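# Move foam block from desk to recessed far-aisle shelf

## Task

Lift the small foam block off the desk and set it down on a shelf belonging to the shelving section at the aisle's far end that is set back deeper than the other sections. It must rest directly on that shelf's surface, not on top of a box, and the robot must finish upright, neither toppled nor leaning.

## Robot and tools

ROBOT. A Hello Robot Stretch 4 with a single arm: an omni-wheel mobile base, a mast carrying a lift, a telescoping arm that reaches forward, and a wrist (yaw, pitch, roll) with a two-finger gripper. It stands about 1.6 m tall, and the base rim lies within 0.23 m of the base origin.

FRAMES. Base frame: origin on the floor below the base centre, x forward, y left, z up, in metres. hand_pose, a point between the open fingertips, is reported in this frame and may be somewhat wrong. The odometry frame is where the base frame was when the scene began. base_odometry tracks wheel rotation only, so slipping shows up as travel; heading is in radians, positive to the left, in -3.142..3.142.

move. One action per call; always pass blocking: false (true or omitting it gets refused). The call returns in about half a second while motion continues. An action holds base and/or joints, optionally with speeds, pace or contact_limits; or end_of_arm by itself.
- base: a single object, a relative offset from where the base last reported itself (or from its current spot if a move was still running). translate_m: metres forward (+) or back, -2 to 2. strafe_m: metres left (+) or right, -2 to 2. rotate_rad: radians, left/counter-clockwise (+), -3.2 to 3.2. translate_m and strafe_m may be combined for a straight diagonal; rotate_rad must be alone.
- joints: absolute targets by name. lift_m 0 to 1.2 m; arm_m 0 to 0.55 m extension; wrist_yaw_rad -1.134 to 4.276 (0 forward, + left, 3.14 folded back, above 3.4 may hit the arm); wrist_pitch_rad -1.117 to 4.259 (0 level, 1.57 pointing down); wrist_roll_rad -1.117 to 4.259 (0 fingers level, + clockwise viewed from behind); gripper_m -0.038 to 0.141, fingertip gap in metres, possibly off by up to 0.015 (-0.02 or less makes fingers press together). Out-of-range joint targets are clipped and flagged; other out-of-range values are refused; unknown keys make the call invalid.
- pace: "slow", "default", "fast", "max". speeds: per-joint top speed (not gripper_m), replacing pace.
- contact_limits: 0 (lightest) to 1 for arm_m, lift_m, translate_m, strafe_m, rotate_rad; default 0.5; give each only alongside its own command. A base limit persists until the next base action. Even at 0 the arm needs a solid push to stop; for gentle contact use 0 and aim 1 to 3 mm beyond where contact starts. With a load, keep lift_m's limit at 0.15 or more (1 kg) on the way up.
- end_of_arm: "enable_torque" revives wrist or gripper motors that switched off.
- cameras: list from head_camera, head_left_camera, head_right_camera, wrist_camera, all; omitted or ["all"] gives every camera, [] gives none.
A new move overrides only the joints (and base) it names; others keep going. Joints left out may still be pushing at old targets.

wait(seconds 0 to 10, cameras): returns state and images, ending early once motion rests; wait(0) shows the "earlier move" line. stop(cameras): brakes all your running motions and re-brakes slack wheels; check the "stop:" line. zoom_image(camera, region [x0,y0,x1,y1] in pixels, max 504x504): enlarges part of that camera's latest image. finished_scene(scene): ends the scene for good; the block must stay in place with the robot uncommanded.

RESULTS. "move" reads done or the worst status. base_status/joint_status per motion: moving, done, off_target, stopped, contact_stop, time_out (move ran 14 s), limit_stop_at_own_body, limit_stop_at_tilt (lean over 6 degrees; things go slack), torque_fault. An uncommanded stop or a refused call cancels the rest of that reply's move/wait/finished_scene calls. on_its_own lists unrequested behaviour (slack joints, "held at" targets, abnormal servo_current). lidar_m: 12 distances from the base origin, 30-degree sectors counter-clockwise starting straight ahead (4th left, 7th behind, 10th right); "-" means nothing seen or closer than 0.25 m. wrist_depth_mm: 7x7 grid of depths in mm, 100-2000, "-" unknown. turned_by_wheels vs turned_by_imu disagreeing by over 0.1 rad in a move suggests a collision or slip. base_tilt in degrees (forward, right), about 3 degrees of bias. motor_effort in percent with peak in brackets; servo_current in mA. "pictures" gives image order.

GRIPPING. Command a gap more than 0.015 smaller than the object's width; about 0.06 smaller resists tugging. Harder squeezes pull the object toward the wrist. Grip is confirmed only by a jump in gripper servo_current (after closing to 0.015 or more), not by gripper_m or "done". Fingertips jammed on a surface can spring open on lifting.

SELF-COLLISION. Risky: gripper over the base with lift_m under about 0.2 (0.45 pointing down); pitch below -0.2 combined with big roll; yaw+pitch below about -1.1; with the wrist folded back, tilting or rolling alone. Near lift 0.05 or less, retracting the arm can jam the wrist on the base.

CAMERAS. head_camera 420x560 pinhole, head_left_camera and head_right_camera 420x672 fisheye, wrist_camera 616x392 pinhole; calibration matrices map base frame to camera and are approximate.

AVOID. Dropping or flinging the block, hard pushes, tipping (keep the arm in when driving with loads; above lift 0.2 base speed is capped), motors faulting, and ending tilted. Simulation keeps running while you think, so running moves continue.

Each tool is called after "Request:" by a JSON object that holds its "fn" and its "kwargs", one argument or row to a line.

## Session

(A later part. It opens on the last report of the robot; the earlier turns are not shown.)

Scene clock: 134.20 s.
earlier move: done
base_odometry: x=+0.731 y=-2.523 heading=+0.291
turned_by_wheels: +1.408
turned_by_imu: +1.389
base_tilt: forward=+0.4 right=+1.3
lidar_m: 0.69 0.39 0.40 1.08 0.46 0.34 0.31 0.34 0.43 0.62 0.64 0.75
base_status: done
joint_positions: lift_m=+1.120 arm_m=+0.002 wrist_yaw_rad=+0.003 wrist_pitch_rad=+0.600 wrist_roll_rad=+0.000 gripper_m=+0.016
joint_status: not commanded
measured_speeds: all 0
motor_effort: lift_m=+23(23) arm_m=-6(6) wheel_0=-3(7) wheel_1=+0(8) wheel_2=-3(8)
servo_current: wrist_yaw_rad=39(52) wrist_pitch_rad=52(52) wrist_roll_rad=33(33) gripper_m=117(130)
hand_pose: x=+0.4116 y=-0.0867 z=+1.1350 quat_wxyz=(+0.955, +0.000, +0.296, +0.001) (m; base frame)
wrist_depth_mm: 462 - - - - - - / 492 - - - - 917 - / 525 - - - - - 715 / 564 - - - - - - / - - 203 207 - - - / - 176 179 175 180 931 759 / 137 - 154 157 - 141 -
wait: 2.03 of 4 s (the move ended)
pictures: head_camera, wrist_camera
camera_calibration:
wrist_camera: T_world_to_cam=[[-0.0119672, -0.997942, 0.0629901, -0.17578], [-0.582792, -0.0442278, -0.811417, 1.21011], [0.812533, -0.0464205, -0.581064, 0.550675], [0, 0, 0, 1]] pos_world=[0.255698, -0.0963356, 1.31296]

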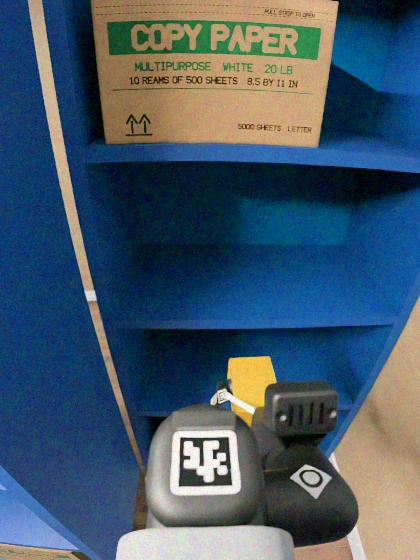

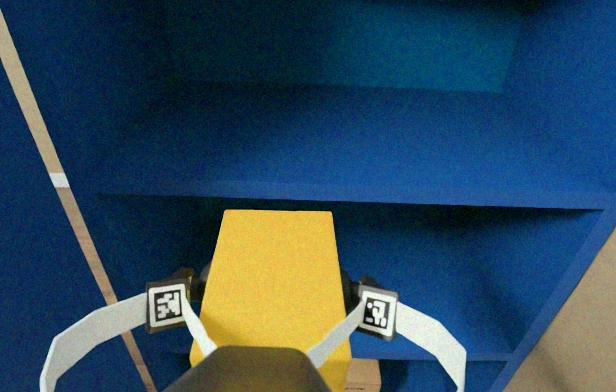

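Request:
{"fn": "move", "kwargs": {
  "joints": {"arm_m": 0.43},
  "cameras": [],
  "blocking": false
}}

Request:
{"fn": "wait", "kwargs": {
  "seconds": 3,
  "cameras": ["wrist_camera"]
}}

Request:
{"fn": "move", "kwargs": {
  "joints": {"lift_m": 1.012},
  "contact_limits": {"lift_m": 0.05},
  "pace": "slow",
  "cameras": [],
  "blocking": false
}}

Request:
{"fn": "wait", "kwargs": {
  "seconds": 3,
  "cameras": ["wrist_camera"]
}}

Request:
{"fn": "move", "kwargs": {
  "joints": {"lift_m": 1.002},
  "contact_limits": {"lift_m": 0.0},
  "pace": "slow",
  "cameras": ["wrist_camera"],
  "blocking": false
}}

Request:
{"fn": "wait", "kwargs": {
  "seconds": 0.5,
  "cameras": []
}}

Scene clock: 144.67 s.
move: moving
base_odometry: x=+0.731 y=-2.523 heading=+0.291
turned_by_wheels: +0.000
turned_by_imu: -0.001
base_tilt: forward=+0.3 right=+1.4
lidar_m: 0.69 0.41 0.38 1.08 0.47 0.35 0.31 0.34 0.45 0.60 0.64 0.74
base_status: not commanded
joint_positions: lift_m=+1.120 arm_m=+0.054 wrist_yaw_rad=+0.003 wrist_pitch_rad=+0.600 wrist_roll_rad=+0.000 gripper_m=+0.016
joint_status: arm_m moving
measured_speeds: translate_m=+0.000 strafe_m=+0.000 rotate_rad=+0.000 lift_m=+0.000 arm_m=+0.198 wrist_yaw_rad=+0.000 wrist_pitch_rad=+0.000 wrist_roll_rad=+0.000
motor_effort: lift_m=+23(23) arm_m=+7(9) wheel_0=-3(3) wheel_1=+0(0) wheel_2=-3(3)
servo_current: wrist_yaw_rad=33(46) wrist_pitch_rad=39(46) wrist_roll_rad=26(33) gripper_m=111(124)
hand_pose: x=+0.4636 y=-0.0867 z=+1.1350 quat_wxyz=(+0.955, +0.000, +0.296, +0.001) (m; base frame)
wrist_depth_mm: 473 - - - - - - / 477 - - - - 891 - / 496 - - - - - 707 / - - - - - - - / - - 204 208 - - - / - 176 179 175 181 931 707 / - - 154 157 - 141 -
pictures: none
No camera images: "cameras" was empty.

Scene clock: 146.53 s.
earlier move: done
base_odometry: x=+0.731 y=-2.523 heading=+0.291
turned_by_wheels: +0.000
turned_by_imu: +0.000
base_tilt: forward=+0.4 right=+1.4
lidar_m: 0.69 0.40 0.39 1.07 0.46 0.33 0.30 0.32 0.46 0.59 0.65 0.73
base_status: not commanded
joint_positions: lift_m=+1.120 arm_m=+0.430 wrist_yaw_rad=+0.003 wrist_pitch_rad=+0.600 wrist_roll_rad=+0.000 gripper_m=+0.016
joint_status: all done
measured_speeds: all 0
motor_effort: lift_m=+23(23) arm_m=+7(10) wheel_0=-3(3) wheel_1=+0(0) wheel_2=-3(3)
servo_current: wrist_yaw_rad=39(52) wrist_pitch_rad=33(59) wrist_roll_rad=33(33) gripper_m=117(130)
hand_pose: x=+0.8389 y=-0.0867 z=+1.1350 quat_wxyz=(+0.955, +0.000, +0.296, +0.001) (m; base frame)
wrist_depth_mm: 462 469 469 469 466 466 469 / 480 517 512 508 512 512 508 / 466 569 564 564 564 559 554 / 473 - - - - - - / 430 436 212 208 442 445 449 / 370 179 179 175 183 392 392 / 320 325 159 157 329 327 349
wait: 1.87 of 3 s (the move ended)
pictures: wrist_camera
camera_calibration:
wrist_camera: T_world_to_cam=[[-0.0119672, -0.997942, 0.0629901, -0.170668], [-0.582792, -0.0442278, -0.811417, 1.45908], [0.812533, -0.0464205, -0.581064, 0.203561], [0, 0, 0, 1]] pos_world=[0.682898, -0.0963356, 1.31296]

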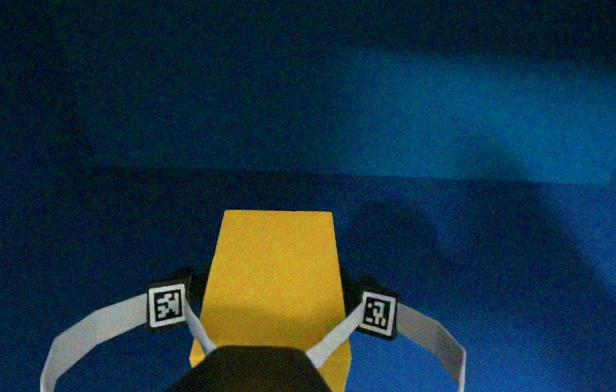

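Scene clock: 147.03 s.
move: moving
base_odometry: x=+0.731 y=-2.523 heading=+0.291
turned_by_wheels: +0.000
turned_by_imu: +0.000
base_tilt: forward=+0.5 right=+1.3
lidar_m: 0.70 0.41 0.39 1.09 0.46 0.33 0.30 0.34 0.45 0.61 0.66 0.73
base_status: not commanded
joint_positions: lift_m=+1.094 arm_m=+0.430 wrist_yaw_rad=+0.003 wrist_pitch_rad=+0.600 wrist_roll_rad=+0.000 gripper_m=+0.016
joint_status: lift_m moving
measured_speeds: translate_m=+0.000 strafe_m=+0.000 rotate_rad=+0.000 lift_m=-0.099 arm_m=+0.000 wrist_yaw_rad=+0.000 wrist_pitch_rad=+0.000 wrist_roll_rad=+0.000
motor_effort: lift_m=+12(23) arm_m=+7(7) wheel_0=-3(3) wheel_1=+0(0) wheel_2=-3(3)
servo_current: wrist_yaw_rad=46(46) wrist_pitch_rad=26(52) wrist_roll_rad=26(33) gripper_m=111(124)
contact_limits: lift_m 0.05
hand_pose: x=+0.8389 y=-0.0867 z=+1.1096 quat_wxyz=(+0.955, +0.000, +0.296, +0.001) (m; base frame)
wrist_depth_mm: 459 469 469 469 466 462 469 / 484 517 517 512 512 508 504 / 466 564 564 564 564 559 559 / 449 - - - - - - / 402 407 214 207 424 427 433 / 343 181 179 175 184 364 366 / 296 303 159 157 304 304 324
pictures: none
No camera images: "cameras" was empty.

Scene clock: 148.30 s.
earlier move: done
base_odometry: x=+0.731 y=-2.523 heading=+0.291
turned_by_wheels: +0.000
turned_by_imu: +0.000
base_tilt: forward=+0.4 right=+1.4
lidar_m: 0.69 0.40 0.39 1.09 0.46 0.35 0.31 0.33 0.46 0.59 0.62 0.74
base_status: not commanded
joint_positions: lift_m=+1.012 arm_m=+0.430 wrist_yaw_rad=+0.003 wrist_pitch_rad=+0.600 wrist_roll_rad=+0.000 gripper_m=+0.016
joint_status: all done
measured_speeds: all 0
motor_effort: lift_m=+14(23) arm_m=+7(7) wheel_0=-3(3) wheel_1=+0(1) wheel_2=-3(3)
servo_current: wrist_yaw_rad=33(46) wrist_pitch_rad=39(52) wrist_roll_rad=26(33) gripper_m=117(124)
contact_limits: lift_m 0.05
hand_pose: x=+0.8389 y=-0.0867 z=+1.0278 quat_wxyz=(+0.955, +0.000, +0.296, +0.001) (m; base frame)
wrist_depth_mm: 462 469 473 473 466 466 469 / 466 517 512 512 512 508 504 / 424 421 427 433 436 449 459 / 345 349 355 362 366 373 377 / 286 290 215 207 301 304 307 / 243 181 179 175 183 259 259 / 211 216 159 157 221 218 230
wait: 1.27 of 3 s (the move ended)
pictures: wrist_camera
camera_calibration:
wrist_camera: T_world_to_cam=[[-0.0119672, -0.997942, 0.0629901, -0.163909], [-0.582792, -0.0442278, -0.811417, 1.37202], [0.812533, -0.0464205, -0.581064, 0.141213], [0, 0, 0, 1]] pos_world=[0.682898, -0.0963356, 1.20566]

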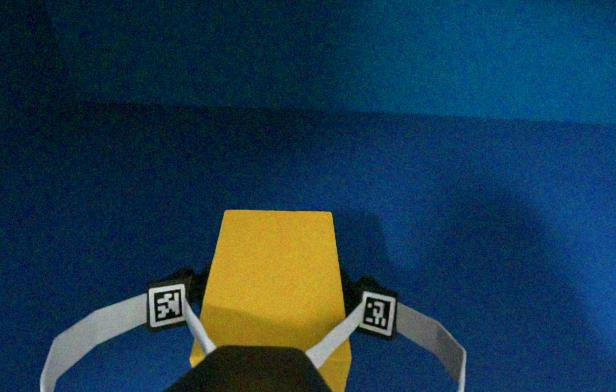

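Scene clock: 148.80 s.
move: moving
base_odometry: x=+0.731 y=-2.523 heading=+0.291
turned_by_wheels: +0.000
turned_by_imu: +0.000
base_tilt: forward=+0.3 right=+1.5
lidar_m: 0.68 0.40 0.38 1.09 0.43 0.33 0.32 0.33 0.45 0.59 0.65 0.74
base_status: not commanded
joint_positions: lift_m=+1.002 arm_m=+0.430 wrist_yaw_rad=+0.003 wrist_pitch_rad=+0.600 wrist_roll_rad=+0.000 gripper_m=+0.016
joint_status: lift_m moving
measured_speeds: all 0
motor_effort: lift_m=+14(15) arm_m=+7(7) wheel_0=-3(3) wheel_1=+0(0) wheel_2=-3(3)
servo_current: wrist_yaw_rad=33(39) wrist_pitch_rad=46(52) wrist_roll_rad=33(33) gripper_m=117(117)
contact_limits: lift_m 0
hand_pose: x=+0.8389 y=-0.0867 z=+1.0178 quat_wxyz=(+0.955, +0.000, +0.296, +0.001) (m; base frame)
wrist_depth_mm: 462 473 469 473 469 466 473 / 459 517 508 512 508 508 504 / 415 418 424 430 418 433 436 / 329 334 340 345 349 355 359 / 271 276 215 207 286 290 294 / 233 181 179 175 184 246 247 / 198 205 160 157 211 208 219
pictures: wrist_camera
camera_calibration:
wrist_camera: T_world_to_cam=[[-0.0119672, -0.997942, 0.0629901, -0.163279], [-0.582792, -0.0442278, -0.811417, 1.3639], [0.812533, -0.0464205, -0.581064, 0.135403], [0, 0, 0, 1]] pos_world=[0.682898, -0.0963356, 1.19566]

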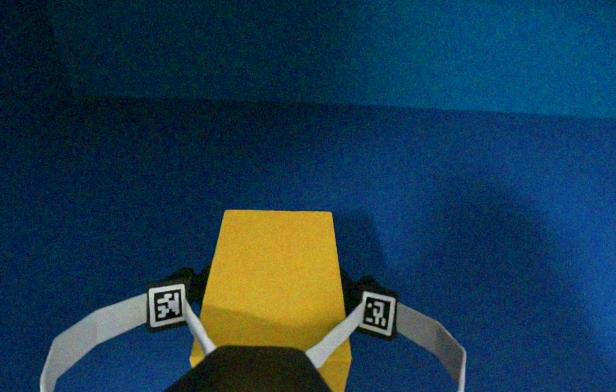

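Scene clock: 149.03 s.
earlier move: done
base_odometry: x=+0.731 y=-2.523 heading=+0.291
turned_by_wheels: +0.000
turned_by_imu: +0.000
base_tilt: forward=+0.4 right=+1.2
lidar_m: 0.69 0.42 0.37 1.08 0.47 0.34 0.32 0.35 0.47 0.59 0.65 0.72
base_status: not commanded
joint_positions: lift_m=+1.002 arm_m=+0.430 wrist_yaw_rad=+0.003 wrist_pitch_rad=+0.600 wrist_roll_rad=+0.000 gripper_m=+0.016
joint_status: all done
measured_speeds: all 0
motor_effort: lift_m=+14(15) arm_m=+7(7) wheel_0=-3(3) wheel_1=+0(0) wheel_2=-3(3)
servo_current: wrist_yaw_rad=33(39) wrist_pitch_rad=46(52) wrist_roll_rad=33(33) gripper_m=111(117)
contact_limits: lift_m 0
hand_pose: x=+0.8389 y=-0.0867 z=+1.0178 quat_wxyz=(+0.955, +0.000, +0.296, +0.001) (m; base frame)
wrist_depth_mm: 459 469 469 469 466 466 466 / 462 517 517 512 508 508 504 / 413 415 424 433 421 433 439 / 329 334 338 345 347 355 359 / 270 277 215 208 287 290 293 / 233 181 179 175 185 247 248 / 198 205 159 157 211 207 220
wait: 0.23 of 0.5 s (the move ended)
pictures: none
No camera images: "cameras" was empty.

Not yet touching; small steps.

Request:
{"fn": "move", "kwargs": {
  "joints": {"lift_m": 0.996},
  "contact_limits": {"lift_m": 0.0},
  "pace": "slow",
  "cameras": [],
  "blocking": false
}}

Request:
{"fn": "wait", "kwargs": {
  "seconds": 0.4,
  "cameras": []
}}

Request:
{"fn": "move", "kwargs": {
  "joints": {"lift_m": 0.991},
  "contact_limits": {"lift_m": 0.0},
  "pace": "slow",
  "cameras": [],
  "blocking": false
}}

Request:
{"fn": "wait", "kwargs": {
  "seconds": 0.4,
  "cameras": ["wrist_camera"]
}}

Scene clock: 155.47 s.
move: moving
base_odometry: x=+0.731 y=-2.523 heading=+0.291
turned_by_wheels: +0.000
turned_by_imu: -0.001
base_tilt: forward=+0.3 right=+1.5
lidar_m: 0.69 0.42 0.39 1.06 0.46 0.34 0.32 0.35 0.45 0.60 0.64 0.71
base_status: not commanded
joint_positions: lift_m=+0.997 arm_m=+0.430 wrist_yaw_rad=+0.003 wrist_pitch_rad=+0.600 wrist_roll_rad=+0.000 gripper_m=+0.016
joint_status: lift_m moving
measured_speeds: all 0
motor_effort: lift_m=+14(15) arm_m=+7(7) wheel_0=-3(3) wheel_1=+0(0) wheel_2=-3(3)
servo_current: wrist_yaw_rad=39(39) wrist_pitch_rad=39(46) wrist_roll_rad=26(33) gripper_m=111(124)
contact_limits: lift_m 0
hand_pose: x=+0.8389 y=-0.0867 z=+1.0119 quat_wxyz=(+0.955, +0.000, +0.296, +0.001) (m; base frame)
wrist_depth_mm: 462 469 469 469 466 466 469 / 462 512 512 512 508 512 504 / 410 415 421 430 421 430 436 / 327 330 334 342 343 351 355 / 268 272 213 207 282 287 289 / 227 179 178 175 184 242 243 / 197 201 158 158 208 204 216
pictures: none
No camera images: "cameras" was empty.

Scene clock: 155.60 s.
earlier move: done
base_odometry: x=+0.731 y=-2.523 heading=+0.291
turned_by_wheels: +0.000
turned_by_imu: +0.000
base_tilt: forward=+0.4 right=+1.4
lidar_m: 0.70 0.41 0.39 1.08 0.45 0.34 0.31 0.35 0.47 0.61 0.64 0.74
base_status: not commanded
joint_positions: lift_m=+0.997 arm_m=+0.430 wrist_yaw_rad=+0.003 wrist_pitch_rad=+0.600 wrist_roll_rad=+0.000 gripper_m=+0.016
joint_status: all done
measured_speeds: all 0
motor_effort: lift_m=+13(15) arm_m=+7(7) wheel_0=-3(3) wheel_1=+0(0) wheel_2=-3(3)
servo_current: wrist_yaw_rad=33(39) wrist_pitch_rad=39(46) wrist_roll_rad=26(33) gripper_m=117(124)
contact_limits: lift_m 0
hand_pose: x=+0.8389 y=-0.0867 z=+1.0119 quat_wxyz=(+0.955, +0.000, +0.296, +0.001) (m; base frame)
wrist_depth_mm: 462 466 469 469 469 466 469 / 462 512 508 512 512 508 504 / 410 413 421 427 421 430 433 / 324 327 334 342 343 351 355 / 267 272 213 207 283 286 289 / 228 179 178 174 183 242 243 / 198 200 158 158 207 204 216
wait: 0.13 of 0.4 s (the move ended)
pictures: none
No camera images: "cameras" was empty.

Scene clock: 156.10 s.
move: moving
base_odometry: x=+0.731 y=-2.523 heading=+0.291
turned_by_wheels: +0.000
turned_by_imu: +0.000
base_tilt: forward=+0.1 right=+1.3
lidar_m: 0.68 0.40 0.37 1.09 0.46 0.31 0.31 0.35 0.46 0.61 0.65 0.73
base_status: not commanded
joint_positions: lift_m=+0.992 arm_m=+0.430 wrist_yaw_rad=+0.003 wrist_pitch_rad=+0.600 wrist_roll_rad=+0.000 gripper_m=+0.016
joint_status: lift_m moving
measured_speeds: all 0
motor_effort: lift_m=+11(13) arm_m=+7(7) wheel_0=-3(3) wheel_1=+0(0) wheel_2=-3(3)
servo_current: wrist_yaw_rad=46(46) wrist_pitch_rad=39(52) wrist_roll_rad=33(33) gripper_m=98(117)
contact_limits: lift_m 0
hand_pose: x=+0.8389 y=-0.0867 z=+1.0070 quat_wxyz=(+0.955, +0.000, +0.296, +0.001) (m; base frame)
wrist_depth_mm: 459 469 469 473 469 466 473 / 488 508 508 512 512 504 504 / 413 421 427 415 424 433 439 / 327 330 334 343 347 353 362 / 267 273 213 206 285 286 289 / 227 182 177 173 184 241 243 / 196 200 156 158 207 202 214
pictures: none
No camera images: "cameras" was empty.

Scene clock: 156.20 s.
earlier move: done
base_odometry: x=+0.731 y=-2.523 heading=+0.291
turned_by_wheels: +0.000
turned_by_imu: +0.000
base_tilt: forward=+0.4 right=+1.3
lidar_m: 0.69 0.41 0.38 1.10 0.47 0.32 0.31 0.36 0.44 0.61 0.64 0.73
base_status: not commanded
joint_positions: lift_m=+0.992 arm_m=+0.430 wrist_yaw_rad=+0.003 wrist_pitch_rad=+0.600 wrist_roll_rad=+0.000 gripper_m=+0.016
joint_status: all done
measured_speeds: all 0
motor_effort: lift_m=+11(13) arm_m=+7(7) wheel_0=-3(3) wheel_1=+0(0) wheel_2=-3(3)
servo_current: wrist_yaw_rad=39(46) wrist_pitch_rad=33(52) wrist_roll_rad=33(33) gripper_m=117(117)
contact_limits: lift_m 0
hand_pose: x=+0.8389 y=-0.0867 z=+1.0070 quat_wxyz=(+0.955, +0.000, +0.296, +0.001) (m; base frame)
wrist_depth_mm: 462 466 469 469 469 469 473 / 488 512 512 508 508 508 508 / 415 418 427 421 421 436 442 / 327 332 336 343 347 353 359 / 267 272 212 206 283 287 290 / 228 182 177 173 184 242 242 / 196 200 156 158 206 202 214
wait: 0.10 of 0.4 s (the move ended)
pictures: wrist_camera
camera_calibration:
wrist_camera: T_world_to_cam=[[-0.0119672, -0.997942, 0.0629901, -0.162598], [-0.582792, -0.0442278, -0.811417, 1.3552], [0.812533, -0.0464205, -0.581064, 0.129046], [0, 0, 0, 1]] pos_world=[0.682998, -0.0963356, 1.18486]

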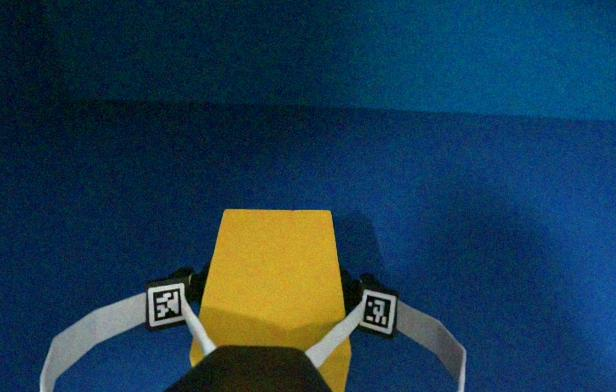

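Request:
{"fn": "move", "kwargs": {
  "joints": {"gripper_m": 0.13},
  "cameras": [],
  "blocking": false
}}

Request:
{"fn": "wait", "kwargs": {
  "seconds": 2.3,
  "cameras": []
}}

Request:
{"fn": "move", "kwargs": {
  "joints": {"lift_m": 1.1},
  "cameras": [],
  "blocking": false
}}

Request:
{"fn": "wait", "kwargs": {
  "seconds": 1.2,
  "cameras": ["wrist_camera"]
}}

Scene clock: 163.00 s.
move: moving
base_odometry: x=+0.731 y=-2.523 heading=+0.291
turned_by_wheels: +0.000
turned_by_imu: -0.001
base_tilt: forward=+0.2 right=+1.4
lidar_m: 0.70 0.42 0.38 1.07 0.46 0.33 0.31 0.35 0.46 0.61 0.65 0.74
base_status: not commanded
joint_positions: lift_m=+0.992 arm_m=+0.430 wrist_yaw_rad=+0.003 wrist_pitch_rad=+0.599 wrist_roll_rad=+0.000 gripper_m=+0.036
joint_status: gripper_m moving
measured_speeds: translate_m=+0.000 strafe_m=+0.000 rotate_rad=+0.000 lift_m=+0.000 arm_m=+0.000 wrist_yaw_rad=+0.000 wrist_pitch_rad=-0.006 wrist_roll_rad=+0.000
motor_effort: lift_m=+11(12) arm_m=+7(7) wheel_0=-2(3) wheel_1=+0(0) wheel_2=-3(3)
servo_current: wrist_yaw_rad=33(46) wrist_pitch_rad=46(46) wrist_roll_rad=26(33) gripper_m=85(98)
contact_limits: lift_m 0
hand_pose: x=+0.8392 y=-0.0867 z=+1.0073 quat_wxyz=(+0.956, +0.000, +0.295, +0.001) (m; base frame)
wrist_depth_mm: 462 469 466 469 469 466 473 / 477 508 512 512 508 512 508 / 424 427 415 424 430 436 449 / 330 336 343 349 351 359 362 / 271 276 214 209 287 290 293 / 230 184 179 176 189 243 246 / 198 201 159 156 203 211 216
pictures: none
No camera images: "cameras" was empty.

Scene clock: 164.53 s.
earlier move: done
base_odometry: x=+0.731 y=-2.523 heading=+0.291
turned_by_wheels: +0.000
turned_by_imu: +0.000
base_tilt: forward=+0.3 right=+1.4
lidar_m: 0.70 0.38 0.39 1.10 0.46 0.34 0.31 0.35 0.42 0.60 0.64 0.74
base_status: not commanded
joint_positions: lift_m=+0.992 arm_m=+0.430 wrist_yaw_rad=+0.002 wrist_pitch_rad=+0.598 wrist_roll_rad=+0.000 gripper_m=+0.130
joint_status: all done
measured_speeds: all 0
motor_effort: lift_m=+12(12) arm_m=+7(7) wheel_0=-2(3) wheel_1=+0(0) wheel_2=-3(3)
servo_current: wrist_yaw_rad=39(46) wrist_pitch_rad=39(52) wrist_roll_rad=26(33) gripper_m=46(104)
contact_limits: lift_m 0
hand_pose: x=+0.8393 y=-0.0869 z=+1.0076 quat_wxyz=(+0.956, +0.000, +0.294, +0.001) (m; base frame)
wrist_depth_mm: 462 466 469 469 469 473 477 / 477 504 512 508 517 512 512 / 424 424 418 421 433 439 452 / 334 340 343 349 353 359 364 / 271 277 224 209 289 291 294 / 230 219 180 176 202 245 246 / 204 198 163 - 208 211 217
wait: 1.53 of 2.3 s (the move ended)
pictures: none
No camera images: "cameras" was empty.

Scene clock: 165.03 s.
move: moving
base_odometry: x=+0.731 y=-2.523 heading=+0.291
turned_by_wheels: +0.000
turned_by_imu: +0.000
base_tilt: forward=+0.3 right=+1.4
lidar_m: 0.69 0.40 0.37 1.09 0.45 0.33 0.33 0.30 0.46 0.60 0.65 0.73
base_status: not commanded
joint_positions: lift_m=+1.030 arm_m=+0.430 wrist_yaw_rad=+0.002 wrist_pitch_rad=+0.600 wrist_roll_rad=+0.000 gripper_m=+0.130
joint_status: lift_m moving
measured_speeds: translate_m=+0.000 strafe_m=+0.000 rotate_rad=+0.000 lift_m=+0.149 arm_m=+0.000 wrist_yaw_rad=+0.000 wrist_pitch_rad=+0.000 wrist_roll_rad=+0.000
motor_effort: lift_m=+25(25) arm_m=+7(7) wheel_0=-2(2) wheel_1=+0(0) wheel_2=-3(3)
servo_current: wrist_yaw_rad=26(39) wrist_pitch_rad=52(52) wrist_roll_rad=26(33) gripper_m=46(52)
hand_pose: x=+0.8390 y=-0.0869 z=+1.0453 quat_wxyz=(+0.955, +0.000, +0.295, +0.001) (m; base frame)
wrist_depth_mm: 466 469 469 473 469 466 477 / 496 517 512 517 512 512 512 / 436 442 452 459 462 544 544 / 366 370 377 382 387 394 399 / 304 309 291 242 319 322 325 / 259 205 205 206 202 273 274 / 225 222 187 134 236 236 244
pictures: none
No camera images: "cameras" was empty.

Scene clock: 166.03 s.
earlier move: done
base_odometry: x=+0.731 y=-2.523 heading=+0.291
turned_by_wheels: +0.000
turned_by_imu: +0.000
base_tilt: forward=+0.3 right=+1.4
lidar_m: 0.69 0.42 0.38 1.08 0.48 0.34 0.29 0.33 0.44 0.60 0.65 0.73
base_status: not commanded
joint_positions: lift_m=+1.100 arm_m=+0.430 wrist_yaw_rad=+0.002 wrist_pitch_rad=+0.600 wrist_roll_rad=+0.000 gripper_m=+0.130
joint_status: all done
measured_speeds: all 0
motor_effort: lift_m=+24(28) arm_m=+6(7) wheel_0=-2(2) wheel_1=+0(0) wheel_2=-3(3)
servo_current: wrist_yaw_rad=39(46) wrist_pitch_rad=46(52) wrist_roll_rad=20(33) gripper_m=46(52)
hand_pose: x=+0.8390 y=-0.0869 z=+1.1151 quat_wxyz=(+0.955, +0.000, +0.295, +0.001) (m; base frame)
wrist_depth_mm: 469 469 466 473 473 469 473 / 496 512 512 512 512 517 508 / 477 564 564 569 564 569 569 / 455 - - - - - - / 404 413 418 424 427 430 436 / 345 205 334 306 202 368 370 / 300 304 317 - 317 319 327
wait: 1.00 of 1.2 s (the move ended)
pictures: wrist_camera
camera_calibration:
wrist_camera: T_world_to_cam=[[-0.0127759, -0.997937, 0.0629227, -0.16886], [-0.582409, -0.043725, -0.811719, 1.44294], [0.812796, -0.0470172, -0.580648, 0.191103], [0, 0, 0, 1]] pos_world=[0.682898, -0.0964342, 1.29285]

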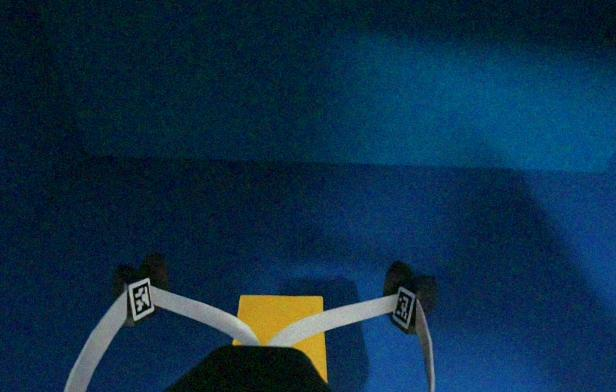

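Request:
{"fn": "finished_scene", "kwargs": {
  "scene": 2
}}

The scene is finished: the task was done.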